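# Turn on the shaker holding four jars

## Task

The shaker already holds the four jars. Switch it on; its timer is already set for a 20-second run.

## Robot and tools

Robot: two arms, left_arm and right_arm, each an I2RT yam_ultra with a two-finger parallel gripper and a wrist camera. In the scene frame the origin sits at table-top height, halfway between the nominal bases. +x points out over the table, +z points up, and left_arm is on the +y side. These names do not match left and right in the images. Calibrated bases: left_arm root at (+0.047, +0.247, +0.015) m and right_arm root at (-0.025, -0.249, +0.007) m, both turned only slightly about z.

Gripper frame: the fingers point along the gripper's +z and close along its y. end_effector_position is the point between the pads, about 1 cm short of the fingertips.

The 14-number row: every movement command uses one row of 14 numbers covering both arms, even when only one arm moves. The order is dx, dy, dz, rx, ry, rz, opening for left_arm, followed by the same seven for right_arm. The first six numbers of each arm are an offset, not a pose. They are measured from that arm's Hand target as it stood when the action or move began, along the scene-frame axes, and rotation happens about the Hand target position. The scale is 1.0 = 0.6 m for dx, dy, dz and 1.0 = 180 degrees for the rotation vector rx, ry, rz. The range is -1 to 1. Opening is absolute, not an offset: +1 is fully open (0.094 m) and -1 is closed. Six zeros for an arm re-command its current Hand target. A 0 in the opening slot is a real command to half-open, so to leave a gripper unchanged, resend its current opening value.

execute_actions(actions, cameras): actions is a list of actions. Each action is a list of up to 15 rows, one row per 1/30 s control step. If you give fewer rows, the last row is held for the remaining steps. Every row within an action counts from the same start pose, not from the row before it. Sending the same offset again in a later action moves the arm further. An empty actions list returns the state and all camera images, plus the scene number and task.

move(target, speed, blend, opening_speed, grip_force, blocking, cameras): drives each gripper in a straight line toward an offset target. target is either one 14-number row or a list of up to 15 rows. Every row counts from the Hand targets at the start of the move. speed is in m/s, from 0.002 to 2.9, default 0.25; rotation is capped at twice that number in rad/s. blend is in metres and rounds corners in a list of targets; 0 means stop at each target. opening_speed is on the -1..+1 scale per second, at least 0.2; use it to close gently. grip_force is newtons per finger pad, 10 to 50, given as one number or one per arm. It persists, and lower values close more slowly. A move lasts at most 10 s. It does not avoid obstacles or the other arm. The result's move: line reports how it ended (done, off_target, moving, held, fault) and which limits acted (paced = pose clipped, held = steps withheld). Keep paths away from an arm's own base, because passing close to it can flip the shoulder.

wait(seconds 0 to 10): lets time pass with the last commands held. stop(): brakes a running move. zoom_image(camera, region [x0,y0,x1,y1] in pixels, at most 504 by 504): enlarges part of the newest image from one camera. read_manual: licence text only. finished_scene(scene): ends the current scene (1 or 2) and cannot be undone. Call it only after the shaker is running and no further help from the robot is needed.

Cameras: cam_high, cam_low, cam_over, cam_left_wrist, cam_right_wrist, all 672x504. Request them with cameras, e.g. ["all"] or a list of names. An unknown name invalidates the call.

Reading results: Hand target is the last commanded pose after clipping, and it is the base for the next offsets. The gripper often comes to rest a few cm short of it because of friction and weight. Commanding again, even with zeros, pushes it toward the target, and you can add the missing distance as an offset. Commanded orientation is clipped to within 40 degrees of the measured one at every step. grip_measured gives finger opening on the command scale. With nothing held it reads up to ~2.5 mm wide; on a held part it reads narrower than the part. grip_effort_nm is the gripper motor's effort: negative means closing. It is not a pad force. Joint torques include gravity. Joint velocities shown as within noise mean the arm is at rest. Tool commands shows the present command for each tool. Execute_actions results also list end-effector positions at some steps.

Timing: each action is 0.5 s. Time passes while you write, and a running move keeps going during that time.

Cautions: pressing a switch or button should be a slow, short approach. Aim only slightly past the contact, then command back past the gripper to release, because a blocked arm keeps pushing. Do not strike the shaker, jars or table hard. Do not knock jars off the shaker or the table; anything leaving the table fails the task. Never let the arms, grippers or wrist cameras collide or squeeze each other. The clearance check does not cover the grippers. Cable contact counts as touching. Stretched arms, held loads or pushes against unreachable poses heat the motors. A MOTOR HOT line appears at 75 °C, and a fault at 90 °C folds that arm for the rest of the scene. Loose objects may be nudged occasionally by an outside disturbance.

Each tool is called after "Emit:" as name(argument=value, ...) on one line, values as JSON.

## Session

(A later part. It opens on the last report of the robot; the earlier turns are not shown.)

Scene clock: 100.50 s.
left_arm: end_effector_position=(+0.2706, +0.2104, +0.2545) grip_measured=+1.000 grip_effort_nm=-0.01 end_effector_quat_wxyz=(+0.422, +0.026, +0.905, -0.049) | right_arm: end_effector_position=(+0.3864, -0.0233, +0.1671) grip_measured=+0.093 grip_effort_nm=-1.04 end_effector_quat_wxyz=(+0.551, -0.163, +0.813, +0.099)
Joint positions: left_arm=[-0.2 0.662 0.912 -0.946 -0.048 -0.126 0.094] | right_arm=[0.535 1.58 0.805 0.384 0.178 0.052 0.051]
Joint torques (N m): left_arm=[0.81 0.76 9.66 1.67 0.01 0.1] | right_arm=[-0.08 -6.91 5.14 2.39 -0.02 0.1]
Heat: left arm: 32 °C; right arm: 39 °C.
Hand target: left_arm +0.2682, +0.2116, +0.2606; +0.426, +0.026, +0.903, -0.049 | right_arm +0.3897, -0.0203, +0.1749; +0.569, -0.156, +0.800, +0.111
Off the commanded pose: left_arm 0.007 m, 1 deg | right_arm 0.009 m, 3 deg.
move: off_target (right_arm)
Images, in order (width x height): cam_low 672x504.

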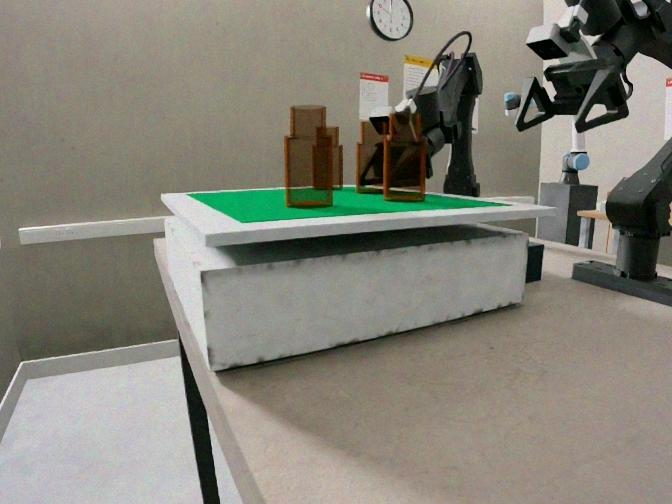

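Emit:
move(target=[0,0,0,0,0,0,1,0,0,-0.01,0,0,0,-0.1], speed=0.03, cameras=["cam_low","cam_over"])

Emit:
zoom_image(camera="cam_low", region=[260, 60, 460, 230])

Scene clock: 103.00 s.
left_arm: end_effector_position=(+0.2706, +0.2104, +0.2545) grip_measured=+1.000 grip_effort_nm=-0.01 end_effector_quat_wxyz=(+0.422, +0.026, +0.905, -0.049) | right_arm: end_effector_position=(+0.3878, -0.0224, +0.1667) grip_measured=+0.093 grip_effort_nm=-1.04 end_effector_quat_wxyz=(+0.558, -0.161, +0.808, +0.102)
Joint positions: left_arm=[-0.2 0.662 0.912 -0.946 -0.048 -0.126 0.094] | right_arm=[0.535 1.591 0.794 0.426 0.178 0.053 0.051]
Joint torques (N m): left_arm=[0.85 0.79 9.69 1.68 0.02 0.08] | right_arm=[-0.02 -6.63 4.77 2.28 0 0.07]
Heat: left arm: 32 °C; right arm: 39 °C.
Hand target: left_arm +0.2682, +0.2116, +0.2606; +0.426, +0.026, +0.903, -0.049 | right_arm +0.3898, -0.0203, +0.1691; +0.569, -0.156, +0.800, +0.111
Off the commanded pose: left_arm 0.007 m, 1 deg | right_arm 0.004 m, 2 deg.
move: done
Images, in order (width x height): cam_low 672x504, cam_over 672x504.

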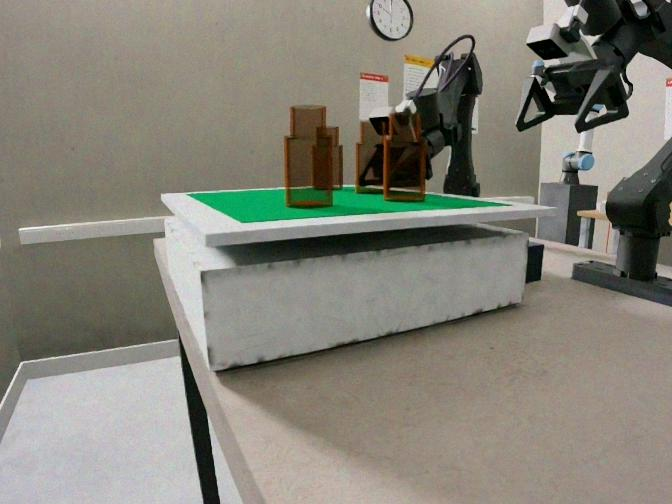

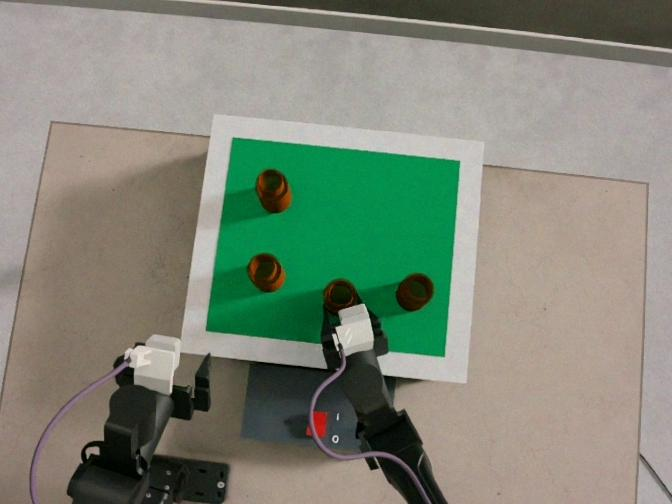

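Scaled by 2.520 from the camera's 672x504 image, which has a finer 960x720 frame.

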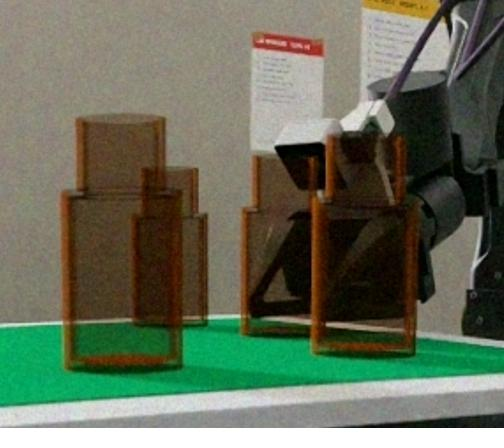

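Emit:
move(target=[0,0,0,0,0,0,1,0,0,0,0,0,0,0.7], opening_speed=0.3, cameras=["cam_low","cam_over"])

Emit:
move(target=[0,0,0,0,0,0,1,-0.17,-0.068,0.03,0,0,0,0.7], speed=0.12, cameras=["all"])

Scene clock: 109.83 s.
left_arm: end_effector_position=(+0.2706, +0.2104, +0.2545) grip_measured=+1.000 grip_effort_nm=-0.01 end_effector_quat_wxyz=(+0.422, +0.026, +0.905, -0.049) | right_arm: end_effector_position=(+0.3888, -0.0218, +0.1696) grip_measured=+0.698 grip_effort_nm=0.08 end_effector_quat_wxyz=(+0.563, -0.159, +0.804, +0.104)
Joint positions: left_arm=[-0.2 0.662 0.912 -0.946 -0.048 -0.126 0.094] | right_arm=[0.535 1.591 0.793 0.44 0.178 0.053 0.08]
Joint torques (N m): left_arm=[0.8 0.77 9.68 1.66 0.02 0.09] | right_arm=[-0.08 -6.57 4.78 2.16 -0.03 0.06]
Heat: left arm: 32 °C; right arm: 39 °C.
Hand target: left_arm +0.2682, +0.2116, +0.2606; +0.426, +0.026, +0.903, -0.049 | right_arm +0.3897, -0.0203, +0.1688; +0.569, -0.156, +0.800, +0.111
Off the commanded pose: left_arm 0.007 m, 1 deg | right_arm 0.002 m, 1 deg.
move: done
Images, in order (width x height): cam_low 672x504, cam_over 672x504.

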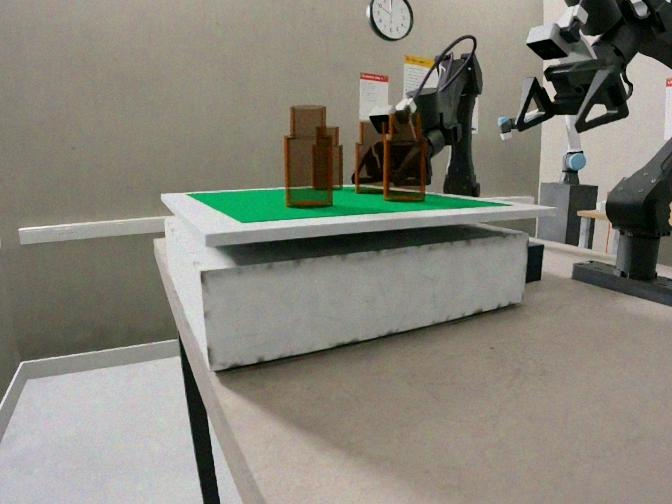

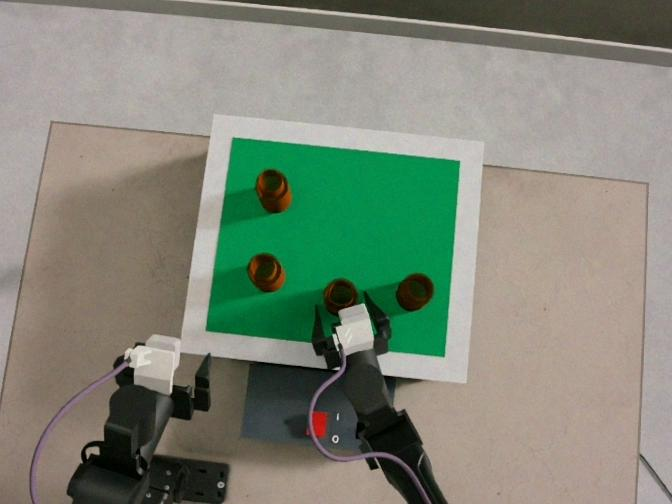

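Scene clock: 111.53 s.
left_arm: end_effector_position=(+0.2706, +0.2104, +0.2545) grip_measured=+1.000 grip_effort_nm=-0.01 end_effector_quat_wxyz=(+0.422, +0.026, +0.905, -0.049) | right_arm: end_effector_position=(+0.2917, -0.0606, +0.1862) grip_measured=+0.698 grip_effort_nm=0.08 end_effector_quat_wxyz=(+0.567, -0.159, +0.801, +0.106)
Joint positions: left_arm=[-0.2 0.662 0.912 -0.946 -0.048 -0.126 0.094] | right_arm=[0.629 1.105 0.497 0.254 0.264 0.085 0.08]
Joint torques (N m): left_arm=[0.76 0.76 9.68 1.66 0.03 0.09] | right_arm=[0.72 -4.98 4.97 1.81 0.12 0.12]
Heat: left arm: 32 °C; right arm: 39 °C.
Hand target: left_arm +0.2682, +0.2116, +0.2606; +0.426, +0.026, +0.903, -0.049 | right_arm +0.2877, -0.0611, +0.1869; +0.569, -0.156, +0.800, +0.111
Off the commanded pose: left_arm 0.007 m, 1 deg | right_arm 0.004 m, 1 deg.
move: done

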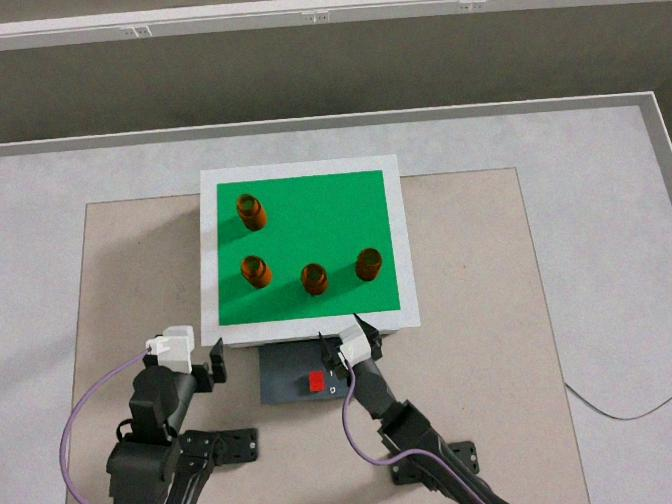

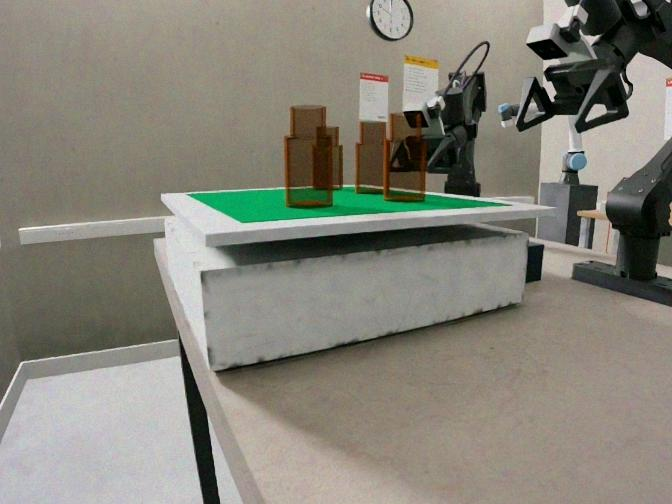

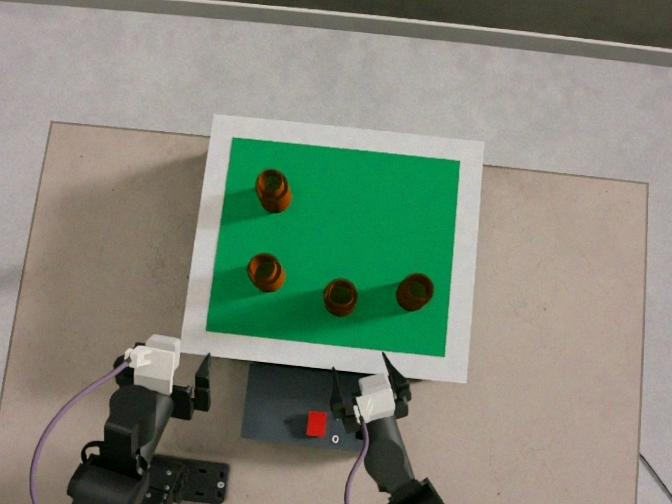

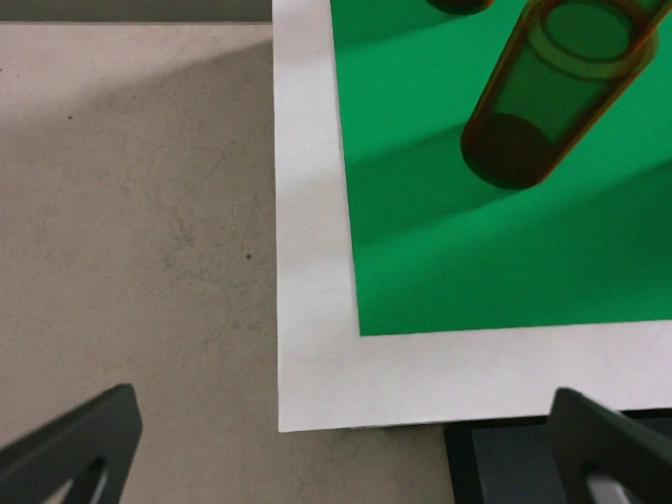

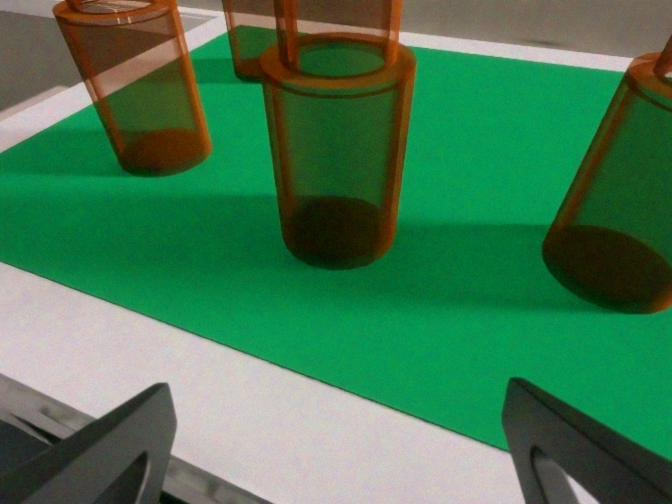

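Emit:
move(target=[0,0,0,0,0,0,1,-0.213,0.018,0.188,-0.1572,0.2370,0.1190,-1], cameras=["all"])

Emit:
zoom_image(camera="cam_over", region=[230, 350, 430, 480])

Scene clock: 120.90 s.
left_arm: end_effector_position=(+0.2706, +0.2104, +0.2545) grip_measured=+1.000 grip_effort_nm=-0.01 end_effector_quat_wxyz=(+0.422, +0.026, +0.905, -0.049) | right_arm: end_effector_position=(+0.1617, -0.0531, +0.2924) grip_measured=-0.994 grip_effort_nm=-0.32 end_effector_quat_wxyz=(+0.165, -0.369, +0.912, +0.065)
Joint positions: left_arm=[-0.2 0.662 0.912 -0.946 -0.048 -0.126 0.094] | right_arm=[0.787 1.399 1.753 -1.569 0.021 0.046 0]
Joint torques (N m): left_arm=[0.81 0.73 9.68 1.67 0.02 0.1] | right_arm=[0.77 -3.93 7.35 0.85 -0.03 -0.09]
Heat: left arm: 32 °C; right arm: 38 °C.
Hand target: left_arm +0.2682, +0.2116, +0.2606; +0.426, +0.026, +0.903, -0.049 | right_arm +0.1599, -0.0503, +0.2996; +0.160, -0.377, +0.910, +0.066
Off the commanded pose: left_arm 0.007 m, 1 deg | right_arm 0.008 m, 1 deg.
joint sent to its limit (right arm) — joint 4 (wrist pitch), lower limit. The joint targets still meet the commanded pose.
move: done

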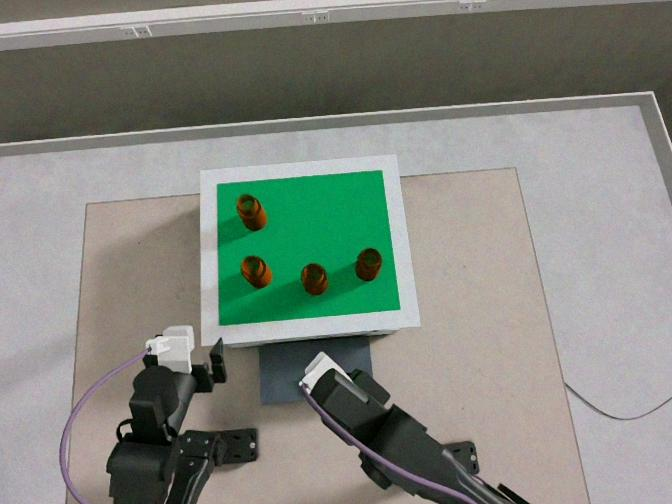

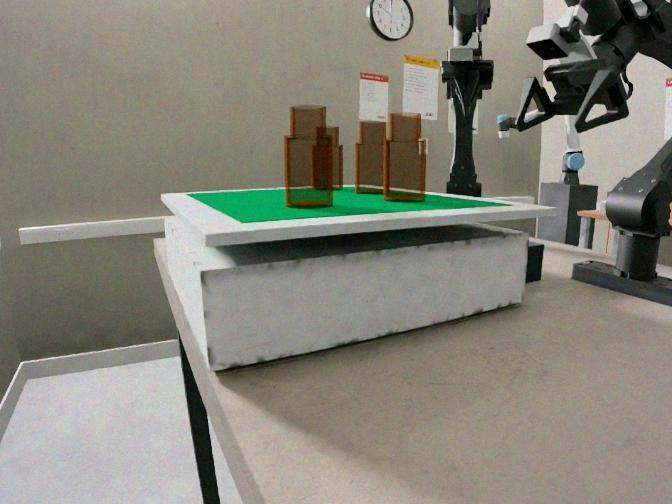

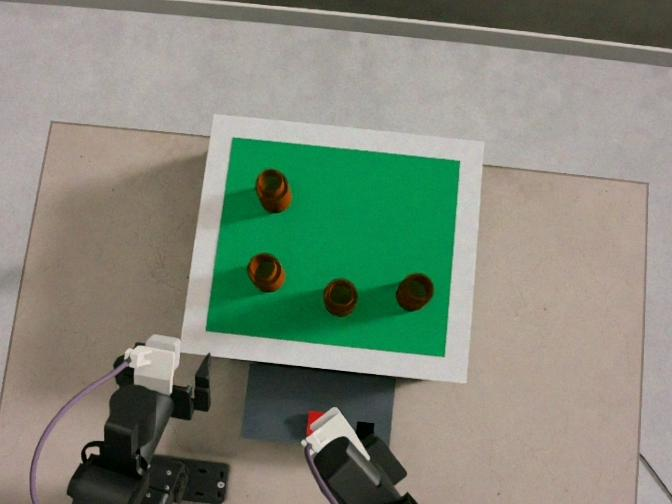

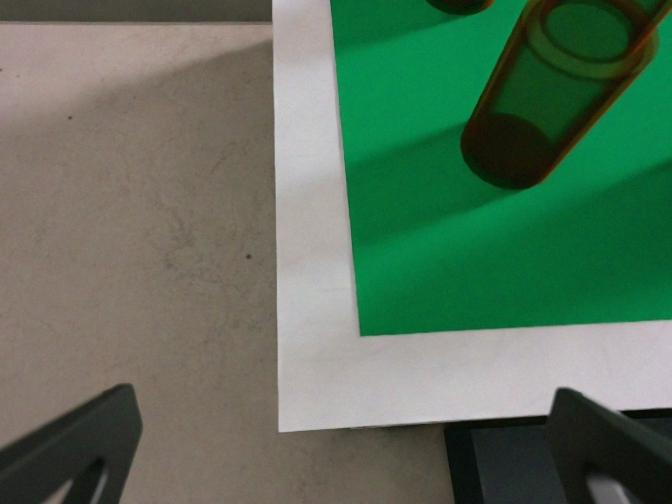

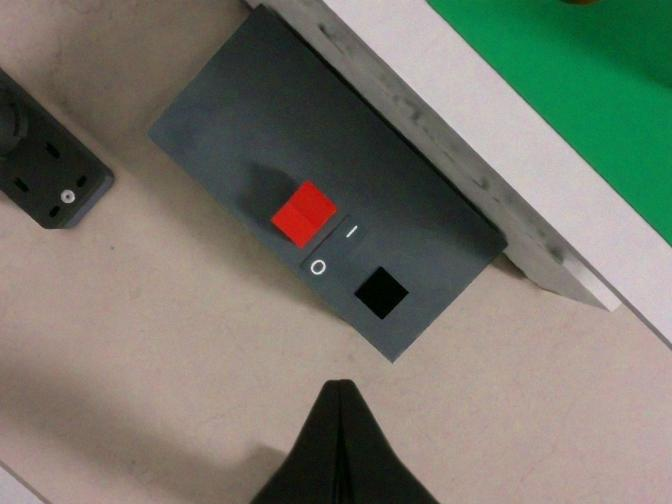

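Scaled by 2.520 from the camera's 672x504 image, which has a finer 960x720 frame.

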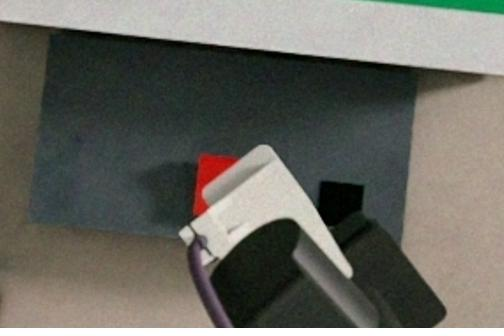

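Emit:
move(target=[0,0,0,0,0,0,1,0.048,0.0735,-0.262,0,0,0,-1], speed=0.15, cameras=["cam_right_wrist","cam_over","cam_high"])

Scene clock: 133.37 s.
left_arm: end_effector_position=(+0.2706, +0.2104, +0.2545) grip_measured=+1.000 grip_effort_nm=-0.01 end_effector_quat_wxyz=(+0.422, +0.026, +0.905, -0.049) | right_arm: end_effector_position=(+0.1875, -0.0103, +0.1437) grip_measured=-0.994 grip_effort_nm=-0.32 end_effector_quat_wxyz=(+0.153, -0.378, +0.911, +0.064)
Joint positions: left_arm=[-0.2 0.662 0.912 -0.946 -0.048 -0.126 0.094] | right_arm=[0.819 1.444 1.175 -0.971 0.021 0.062 0]
Joint torques (N m): left_arm=[0.79 0.76 9.63 1.67 0.01 0.1] | right_arm=[0.76 -5.89 4.83 1.17 0.08 0.08]
Heat: left arm: 33 °C; right arm: 35 °C.
Hand target: left_arm +0.2682, +0.2116, +0.2606; +0.426, +0.026, +0.903, -0.049 | right_arm +0.1887, -0.0062, +0.1424; +0.160, -0.377, +0.910, +0.066
Off the commanded pose: left_arm 0.007 m, 1 deg | right_arm 0.004 m, 1 deg.
move: done
Images, in order (width x height): cam_high 672x504, cam_over 672x504, cam_right_wrist 672x504.

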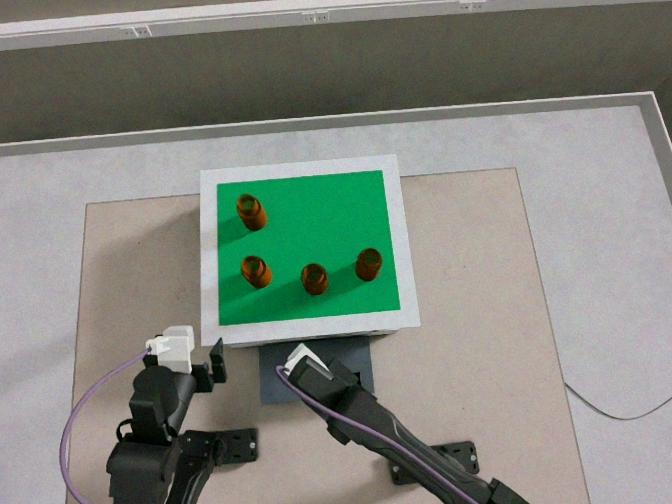

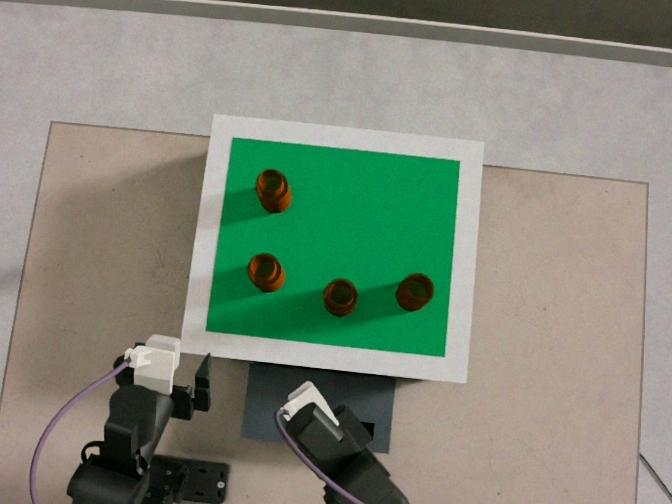

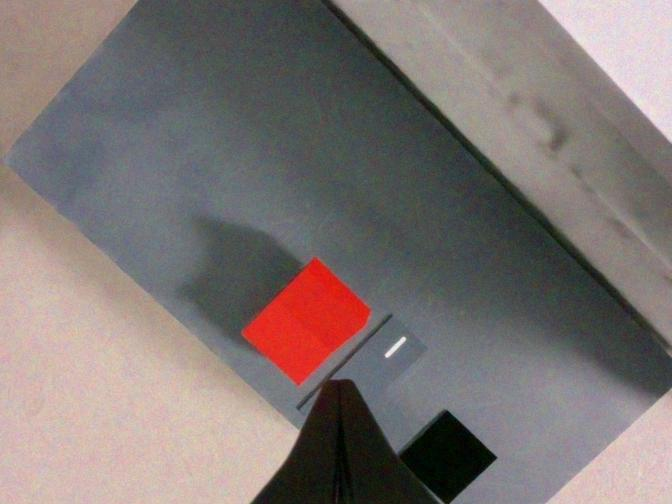

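Emit:
move(target=[0,0,0,0,0,0,1,0.013,0.016,-0.045,0,0,0,-1], speed=0.1, cameras=["cam_right_wrist"])

Scene clock: 140.13 s.
left_arm: end_effector_position=(+0.2706, +0.2104, +0.2545) grip_measured=+1.000 grip_effort_nm=-0.01 end_effector_quat_wxyz=(+0.422, +0.026, +0.905, -0.049) | right_arm: end_effector_position=(+0.1960, -0.0006, +0.1181) grip_measured=-0.994 grip_effort_nm=-0.32 end_effector_quat_wxyz=(+0.154, -0.377, +0.911, +0.065)
Joint positions: left_arm=[-0.2 0.662 0.912 -0.946 -0.048 -0.126 0.094] | right_arm=[0.819 1.497 1.12 -0.858 0.021 0.063 0]
Joint torques (N m): left_arm=[0.76 0.75 9.62 1.65 0 0.11] | right_arm=[0.9 -6.11 4.71 1.17 0.11 0.09]
Heat: left arm: 33 °C; right arm: 35 °C.
Hand target: left_arm +0.2682, +0.2116, +0.2606; +0.426, +0.026, +0.903, -0.049 | right_arm +0.1966, +0.0034, +0.1154; +0.160, -0.377, +0.910, +0.066
Off the commanded pose: left_arm 0.007 m, 1 deg | right_arm 0.005 m, 1 deg.
move: done
Images, in order (width x height): cam_right_wrist 672x504.

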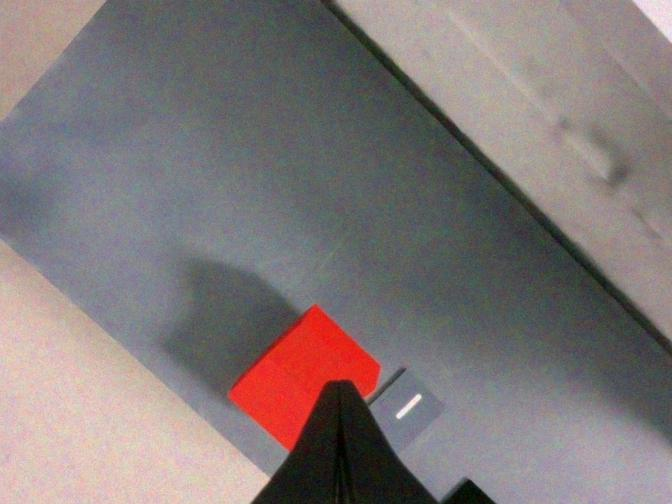

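Emit:
move(target=[0,0,0,0,0,0,1,0.002,0.002,-0.042,0,0,0,-1], speed=0.04, cameras=["cam_right_wrist","cam_over"])

Scene clock: 144.23 s.
left_arm: end_effector_position=(+0.2706, +0.2104, +0.2545) grip_measured=+1.000 grip_effort_nm=-0.01 end_effector_quat_wxyz=(+0.422, +0.026, +0.905, -0.049) | right_arm: end_effector_position=(+0.1977, +0.0014, +0.0947) grip_measured=-0.994 grip_effort_nm=-0.32 end_effector_quat_wxyz=(+0.157, -0.377, +0.910, +0.066)
Joint positions: left_arm=[-0.2 0.662 0.912 -0.946 -0.048 -0.126 0.094] | right_arm=[0.819 1.52 1.046 -0.755 0.021 0.063 0]
Joint torques (N m): left_arm=[0.83 0.76 9.74 1.66 0.02 0.11] | right_arm=[0.85 -5.9 4.42 1.18 0.09 0.09]
Heat: left arm: 33 °C; right arm: 35 °C.
Hand target: left_arm +0.2682, +0.2116, +0.2606; +0.426, +0.026, +0.903, -0.049 | right_arm +0.1977, +0.0046, +0.0902; +0.160, -0.377, +0.910, +0.066
Off the commanded pose: left_arm 0.007 m, 1 deg | right_arm 0.006 m, 0 deg.
move: done
Images, in order (width x height): cam_over 672x504, cam_right_wrist 672x504.

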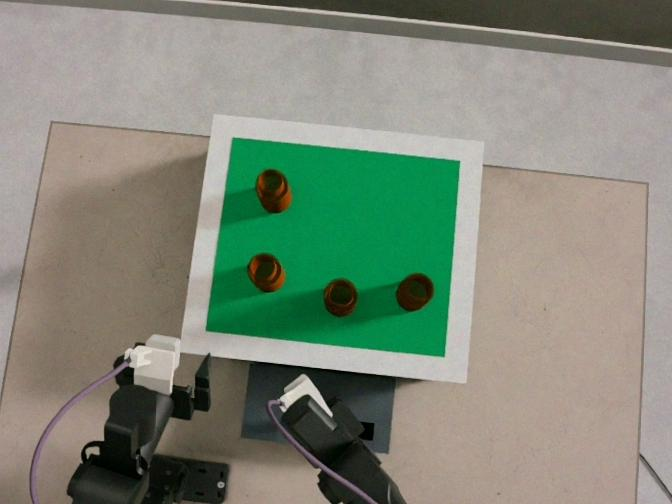

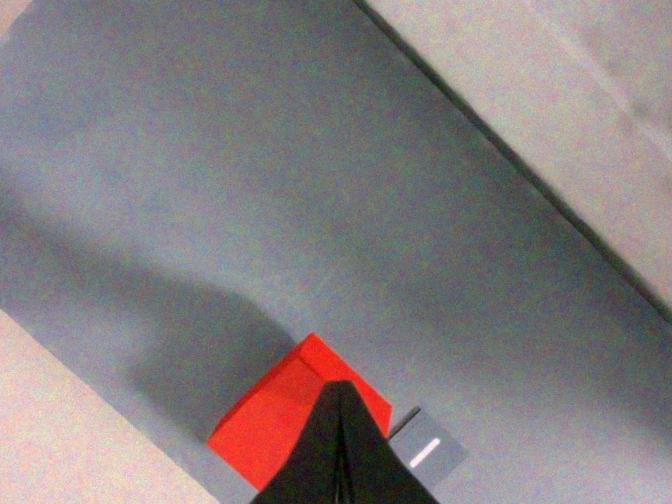

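Emit:
zoom_image(camera="cam_right_wrist", region=[180, 300, 500, 504])

Scaled by 1.575 from the camera's 672x504 image, which has a finer 960x720 frame.

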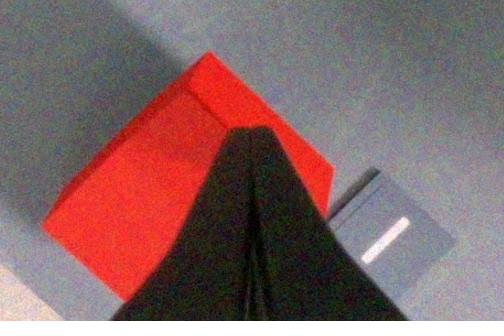

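Emit:
move(target=[0,0,0,0,0,0,1,-0.011,0.0,0.004,0,0,0,-1], speed=0.04, cameras=["cam_right_wrist"])

Emit:
zoom_image(camera="cam_right_wrist", region=[180, 300, 500, 504])

Scene clock: 150.53 s.
left_arm: end_effector_position=(+0.2706, +0.2104, +0.2545) grip_measured=+1.000 grip_effort_nm=-0.01 end_effector_quat_wxyz=(+0.422, +0.026, +0.905, -0.049) | right_arm: end_effector_position=(+0.1927, +0.0038, +0.0929) grip_measured=-0.994 grip_effort_nm=-0.32 end_effector_quat_wxyz=(+0.154, -0.378, +0.910, +0.065)
Joint positions: left_arm=[-0.2 0.662 0.912 -0.946 -0.048 -0.126 0.094] | right_arm=[0.838 1.52 1.04 -0.755 0.026 0.079 0]
Joint torques (N m): left_arm=[0.8 0.75 9.7 1.66 0 0.1] | right_arm=[0.72 -7.35 4.29 1.07 0.11 0.1]
Heat: left arm: 33 °C; right arm: 34 °C.
Hand target: left_arm +0.2682, +0.2116, +0.2606; +0.426, +0.026, +0.903, -0.049 | right_arm +0.1912, +0.0047, +0.0927; +0.160, -0.377, +0.910, +0.066
Off the commanded pose: left_arm 0.007 m, 1 deg | right_arm 0.002 m, 1 deg.
move: done
Images, in order (width x height): cam_right_wrist 672x504.

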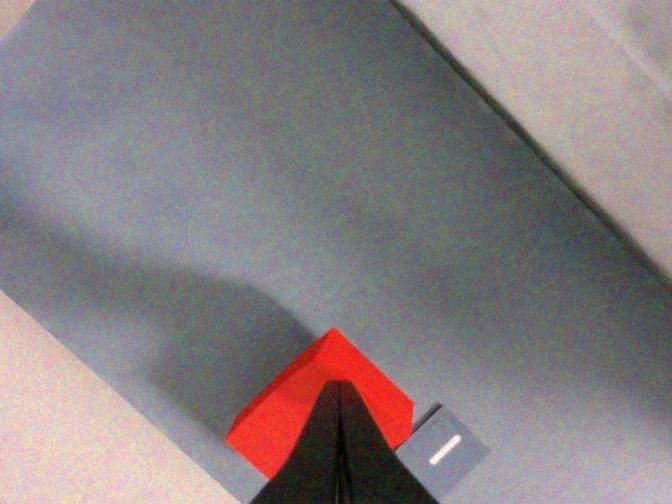

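Scaled by 1.575 from the camera's 672x504 image, which has a finer 960x720 frame.

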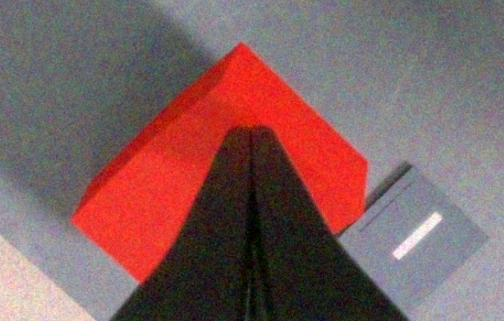

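Emit:
move(target=[0,0,0,0,0,0,1,-0.0105,-0.002,0.008,0,0,0,-1], speed=0.04, cameras=["cam_right_wrist"])

Emit:
zoom_image(camera="cam_right_wrist", region=[180, 300, 500, 504])

Scene clock: 163.23 s.
left_arm: end_effector_position=(+0.2706, +0.2104, +0.2545) grip_measured=+1.000 grip_effort_nm=-0.01 end_effector_quat_wxyz=(+0.422, +0.026, +0.905, -0.049) | right_arm: end_effector_position=(+0.1896, +0.0065, +0.0930) grip_measured=-0.994 grip_effort_nm=-0.32 end_effector_quat_wxyz=(+0.155, -0.378, +0.910, +0.065)
Joint positions: left_arm=[-0.2 0.662 0.912 -0.946 -0.048 -0.126 0.094] | right_arm=[0.853 1.52 1.04 -0.755 0.031 0.093 0]
Joint torques (N m): left_arm=[0.77 0.79 9.66 1.66 0.01 0.11] | right_arm=[0.92 -9.42 4.14 0.9 0.09 0.08]
Heat: left arm: 33 °C; right arm: 34 °C.
Hand target: left_arm +0.2682, +0.2116, +0.2606; +0.426, +0.026, +0.903, -0.049 | right_arm +0.1849, +0.0034, +0.0975; +0.161, -0.377, +0.910, +0.066
Off the commanded pose: left_arm 0.007 m, 1 deg | right_arm 0.007 m, 1 deg.
move: done
Images, in order (width x height): cam_right_wrist 672x504.

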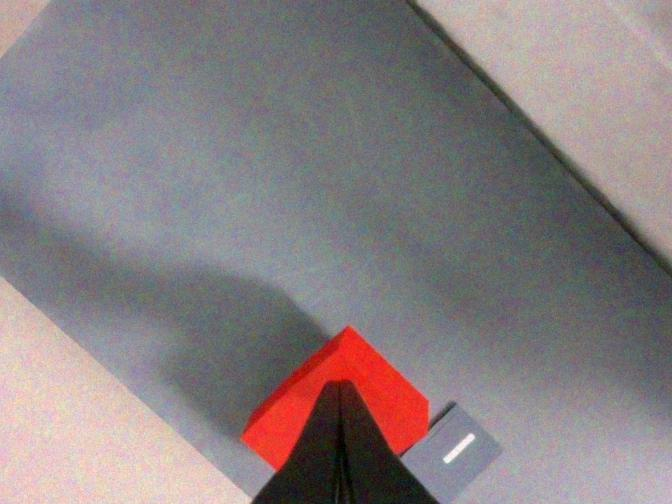

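Scaled by 1.575 from the camera's 672x504 image, which has a finer 960x720 frame.

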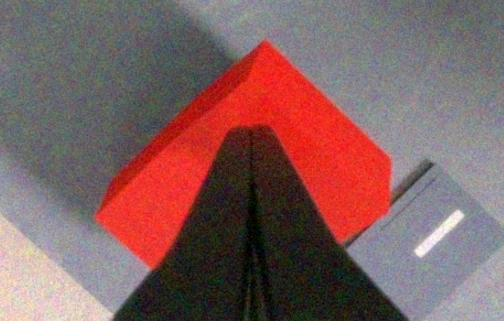

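Emit:
move(target=[0,0,0,0,0,0,1,0.002,-0.014,0.01,0,0,0,-1], speed=0.04, cameras=["cam_right_wrist"])

Emit:
zoom_image(camera="cam_right_wrist", region=[180, 300, 500, 504])

Scene clock: 170.03 s.
left_arm: end_effector_position=(+0.2706, +0.2104, +0.2545) grip_measured=+1.000 grip_effort_nm=-0.01 end_effector_quat_wxyz=(+0.422, +0.026, +0.905, -0.049) | right_arm: end_effector_position=(+0.1869, +0.0007, +0.0984) grip_measured=-0.994 grip_effort_nm=-0.32 end_effector_quat_wxyz=(+0.156, -0.378, +0.910, +0.065)
Joint positions: left_arm=[-0.2 0.662 0.912 -0.946 -0.048 -0.126 0.094] | right_arm=[0.848 1.491 1.034 -0.777 0.031 0.089 0]
Joint torques (N m): left_arm=[0.75 0.72 9.66 1.66 0.01 0.09] | right_arm=[-1.02 -9.03 4.68 0.86 0.01 -0.09]
Heat: left arm: 33 °C; right arm: 34 °C.
Hand target: left_arm +0.2682, +0.2116, +0.2606; +0.426, +0.026, +0.903, -0.049 | right_arm +0.1861, -0.0050, +0.1035; +0.161, -0.377, +0.910, +0.066
Off the commanded pose: left_arm 0.007 m, 1 deg | right_arm 0.008 m, 1 deg.
move: done
Images, in order (width x height): cam_right_wrist 672x504.

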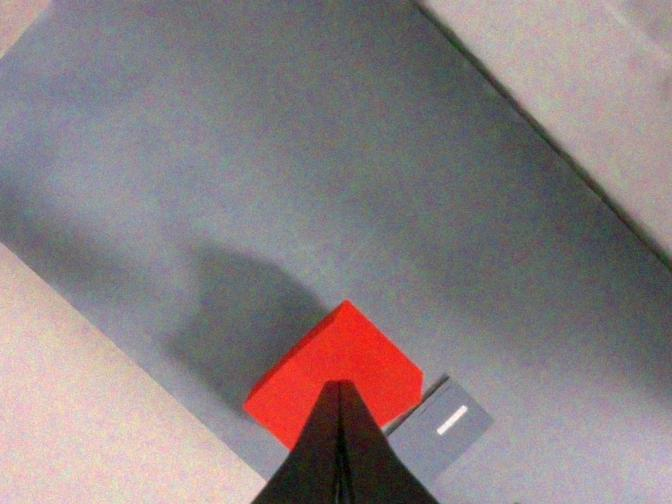

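Scaled by 1.575 from the camera's 672x504 image, which has a finer 960x720 frame.

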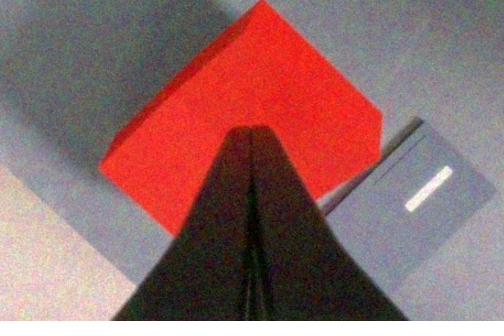

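Emit:
move(target=[0,0,0,0,0,0,1,0.005,0.002,-0.035,0,0,0,-1], speed=0.04, cameras=["cam_right_wrist"])

Emit:
zoom_image(camera="cam_right_wrist", region=[180, 300, 500, 504])

Scene clock: 173.90 s.
left_arm: end_effector_position=(+0.2706, +0.2104, +0.2545) grip_measured=+1.000 grip_effort_nm=-0.01 end_effector_quat_wxyz=(+0.422, +0.026, +0.905, -0.049) | right_arm: end_effector_position=(+0.1842, -0.0048, +0.0881) grip_measured=-0.994 grip_effort_nm=-0.32 end_effector_quat_wxyz=(+0.151, -0.379, +0.911, +0.061)
Joint positions: left_arm=[-0.2 0.662 0.912 -0.946 -0.048 -0.126 0.094] | right_arm=[0.844 1.487 0.993 -0.751 0.031 0.083 0]
Joint torques (N m): left_arm=[0.79 0.72 9.66 1.67 0.02 0.1] | right_arm=[-1.05 -5.96 3.38 1.39 -0.01 -0.07]
Heat: left arm: 33 °C; right arm: 33 °C.
Hand target: left_arm +0.2682, +0.2116, +0.2606; +0.426, +0.026, +0.903, -0.049 | right_arm +0.1891, -0.0037, +0.0826; +0.161, -0.377, +0.910, +0.066
Off the commanded pose: left_arm 0.007 m, 1 deg | right_arm 0.008 m, 1 deg.
move: done
Images, in order (width x height): cam_right_wrist 672x504.

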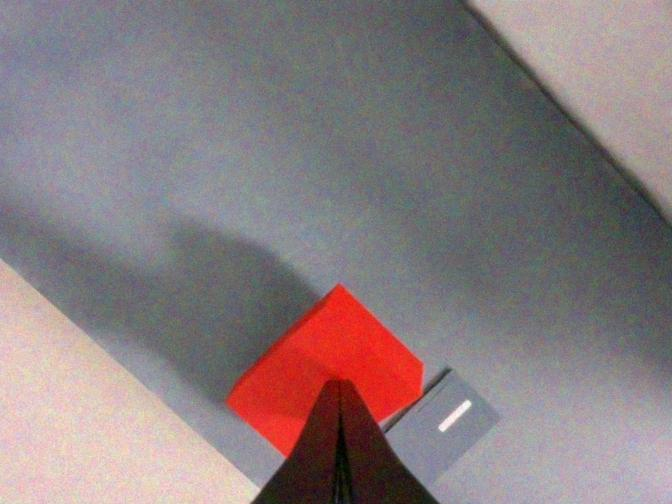

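Scaled by 1.575 from the camera's 672x504 image, which has a finer 960x720 frame.

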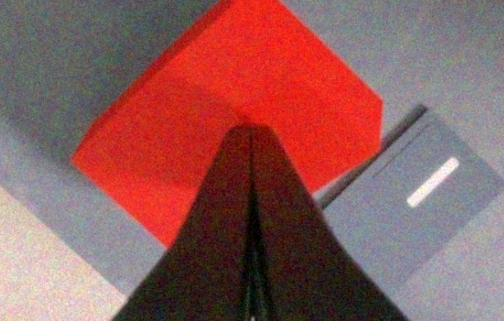

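Emit:
move(target=[[0,0,0,0,0,0,1,0.013,0.004,0.02,0,0,0,-1],[0,0,0,0,0,0,1,0.013,0.004,0.003,0,0,0,-1]], speed=0.04, cameras=["cam_right_wrist"])

Emit:
zoom_image(camera="cam_right_wrist", region=[180, 300, 500, 504])

Scene clock: 179.87 s.
left_arm: end_effector_position=(+0.2706, +0.2104, +0.2545) grip_measured=+1.000 grip_effort_nm=-0.01 end_effector_quat_wxyz=(+0.422, +0.026, +0.905, -0.049) | right_arm: end_effector_position=(+0.1847, -0.0049, +0.0883) grip_measured=-0.994 grip_effort_nm=-0.32 end_effector_quat_wxyz=(+0.147, -0.381, +0.910, +0.068)
Joint positions: left_arm=[-0.2 0.662 0.912 -0.946 -0.048 -0.126 0.094] | right_arm=[0.831 1.488 0.995 -0.752 0.01 0.068 0]
Joint torques (N m): left_arm=[0.79 0.75 9.66 1.68 0.02 0.09] | right_arm=[-1.47 -4.23 5.48 1.35 0.16 -0.08]
Heat: left arm: 33 °C; right arm: 34 °C.
Hand target: left_arm +0.2682, +0.2116, +0.2606; +0.426, +0.026, +0.903, -0.049 | right_arm +0.1969, -0.0014, +0.0843; +0.161, -0.377, +0.910, +0.066
Off the commanded pose: left_arm 0.007 m, 1 deg | right_arm 0.013 m, 2 deg.
move: off_target (right_arm)
Images, in order (width x height): cam_right_wrist 672x504.

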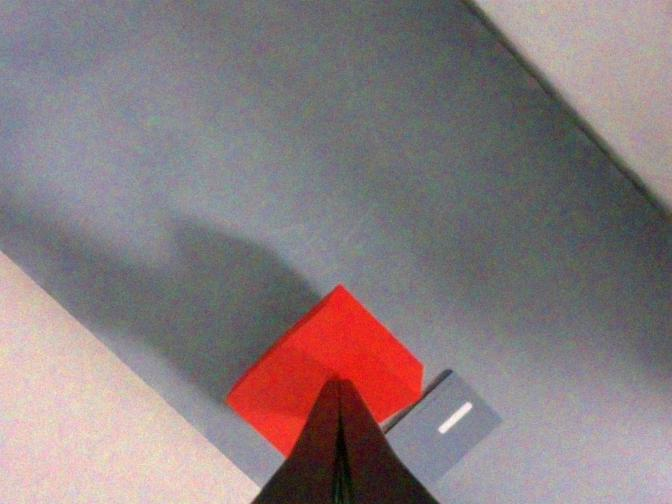

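Scaled by 1.575 from the camera's 672x504 image, which has a finer 960x720 frame.

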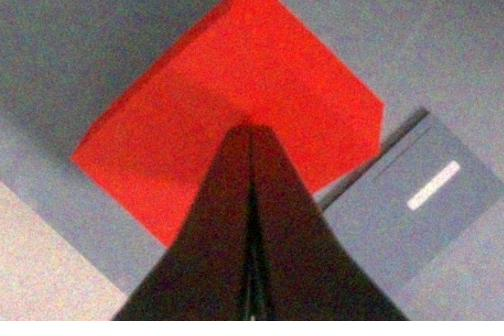

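Emit:
move(target=[[0,0,0,0,0,0,1,-0.008,0.0,0.035,0,0,0,-1],[0,0,0,0,0,0,1,0.004,0.0,0.035,0,0,0,-1]], speed=0.04, cameras=["cam_right_wrist"])

Emit:
zoom_image(camera="cam_right_wrist", region=[180, 300, 500, 504])

Scene clock: 185.43 s.
left_arm: end_effector_position=(+0.2706, +0.2104, +0.2545) grip_measured=+1.000 grip_effort_nm=-0.01 end_effector_quat_wxyz=(+0.422, +0.026, +0.905, -0.049) | right_arm: end_effector_position=(+0.1916, -0.0064, +0.0963) grip_measured=-0.994 grip_effort_nm=-0.31 end_effector_quat_wxyz=(+0.150, -0.378, +0.912, +0.062)
Joint positions: left_arm=[-0.2 0.662 0.912 -0.946 -0.048 -0.126 0.094] | right_arm=[0.818 1.493 1.032 -0.784 0.021 0.062 0]
Joint torques (N m): left_arm=[0.83 0.75 9.63 1.65 0 0.1] | right_arm=[-0.77 -5.75 8.49 0.87 0.01 -0.08]
Heat: left arm: 34 °C; right arm: 34 °C.
Hand target: left_arm +0.2682, +0.2116, +0.2606; +0.426, +0.026, +0.903, -0.049 | right_arm +0.1993, -0.0013, +0.1053; +0.161, -0.377, +0.910, +0.066
Off the commanded pose: left_arm 0.007 m, 1 deg | right_arm 0.013 m, 1 deg.
move: off_target (right_arm)
Images, in order (width x height): cam_right_wrist 672x504.

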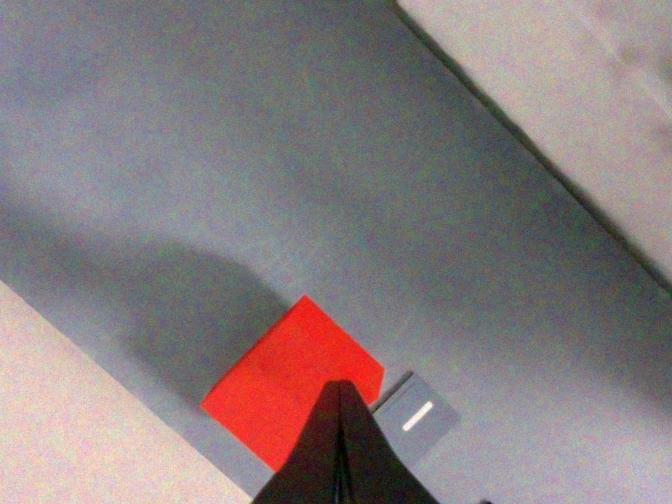

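Scaled by 1.575 from the camera's 672x504 image, which has a finer 960x720 frame.

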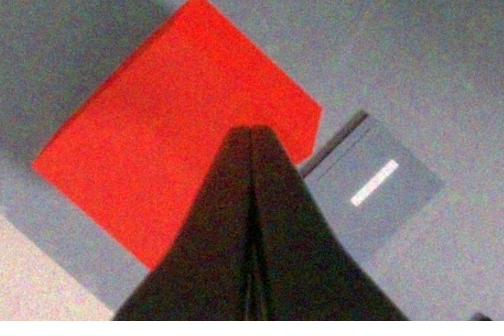

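Emit:
move(target=[0,0,0,0,0,0,1,0.0,0.004,-0.035,0,0,0,-1], speed=0.04, cameras=["cam_right_wrist","cam_over"])

Emit:
zoom_image(camera="cam_right_wrist", region=[180, 300, 500, 504])

Scene clock: 189.63 s.
left_arm: end_effector_position=(+0.2706, +0.2104, +0.2545) grip_measured=+1.000 grip_effort_nm=-0.01 end_effector_quat_wxyz=(+0.422, +0.026, +0.905, -0.049) | right_arm: end_effector_position=(+0.1956, -0.0018, +0.0924) grip_measured=-0.994 grip_effort_nm=-0.31 end_effector_quat_wxyz=(+0.156, -0.377, +0.911, +0.065)
Joint positions: left_arm=[-0.2 0.662 0.912 -0.946 -0.048 -0.126 0.094] | right_arm=[0.818 1.508 1.025 -0.748 0.021 0.061 0]
Joint torques (N m): left_arm=[0.83 0.72 9.7 1.66 0.01 0.09] | right_arm=[-0.16 -4.93 4.08 1.34 0.03 -0.03]
Heat: left arm: 34 °C; right arm: 33 °C.
Hand target: left_arm +0.2682, +0.2116, +0.2606; +0.426, +0.026, +0.903, -0.049 | right_arm +0.1993, +0.0011, +0.0844; +0.161, -0.377, +0.910, +0.066
Off the commanded pose: left_arm 0.007 m, 1 deg | right_arm 0.009 m, 0 deg.
move: done
Images, in order (width x height): cam_over 672x504, cam_right_wrist 672x504.

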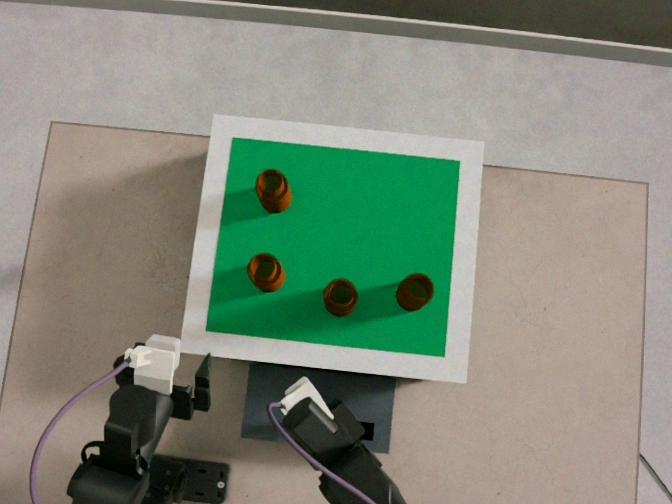

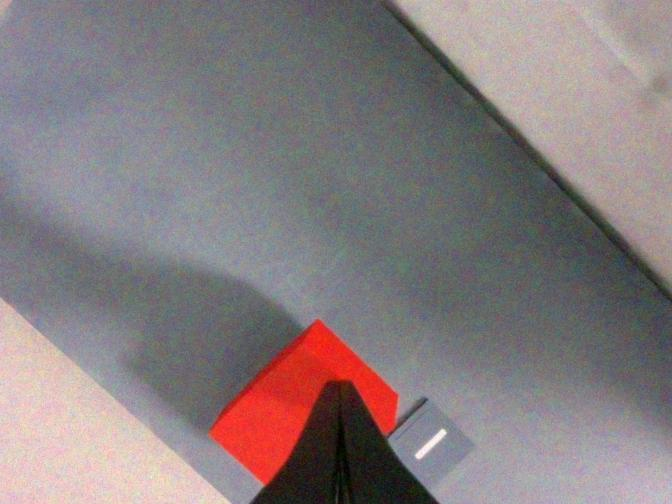

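Scaled by 1.575 from the camera's 672x504 image, which has a finer 960x720 frame.

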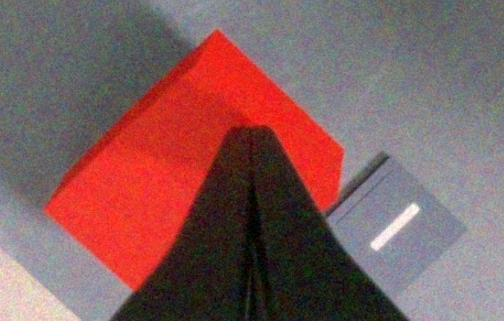

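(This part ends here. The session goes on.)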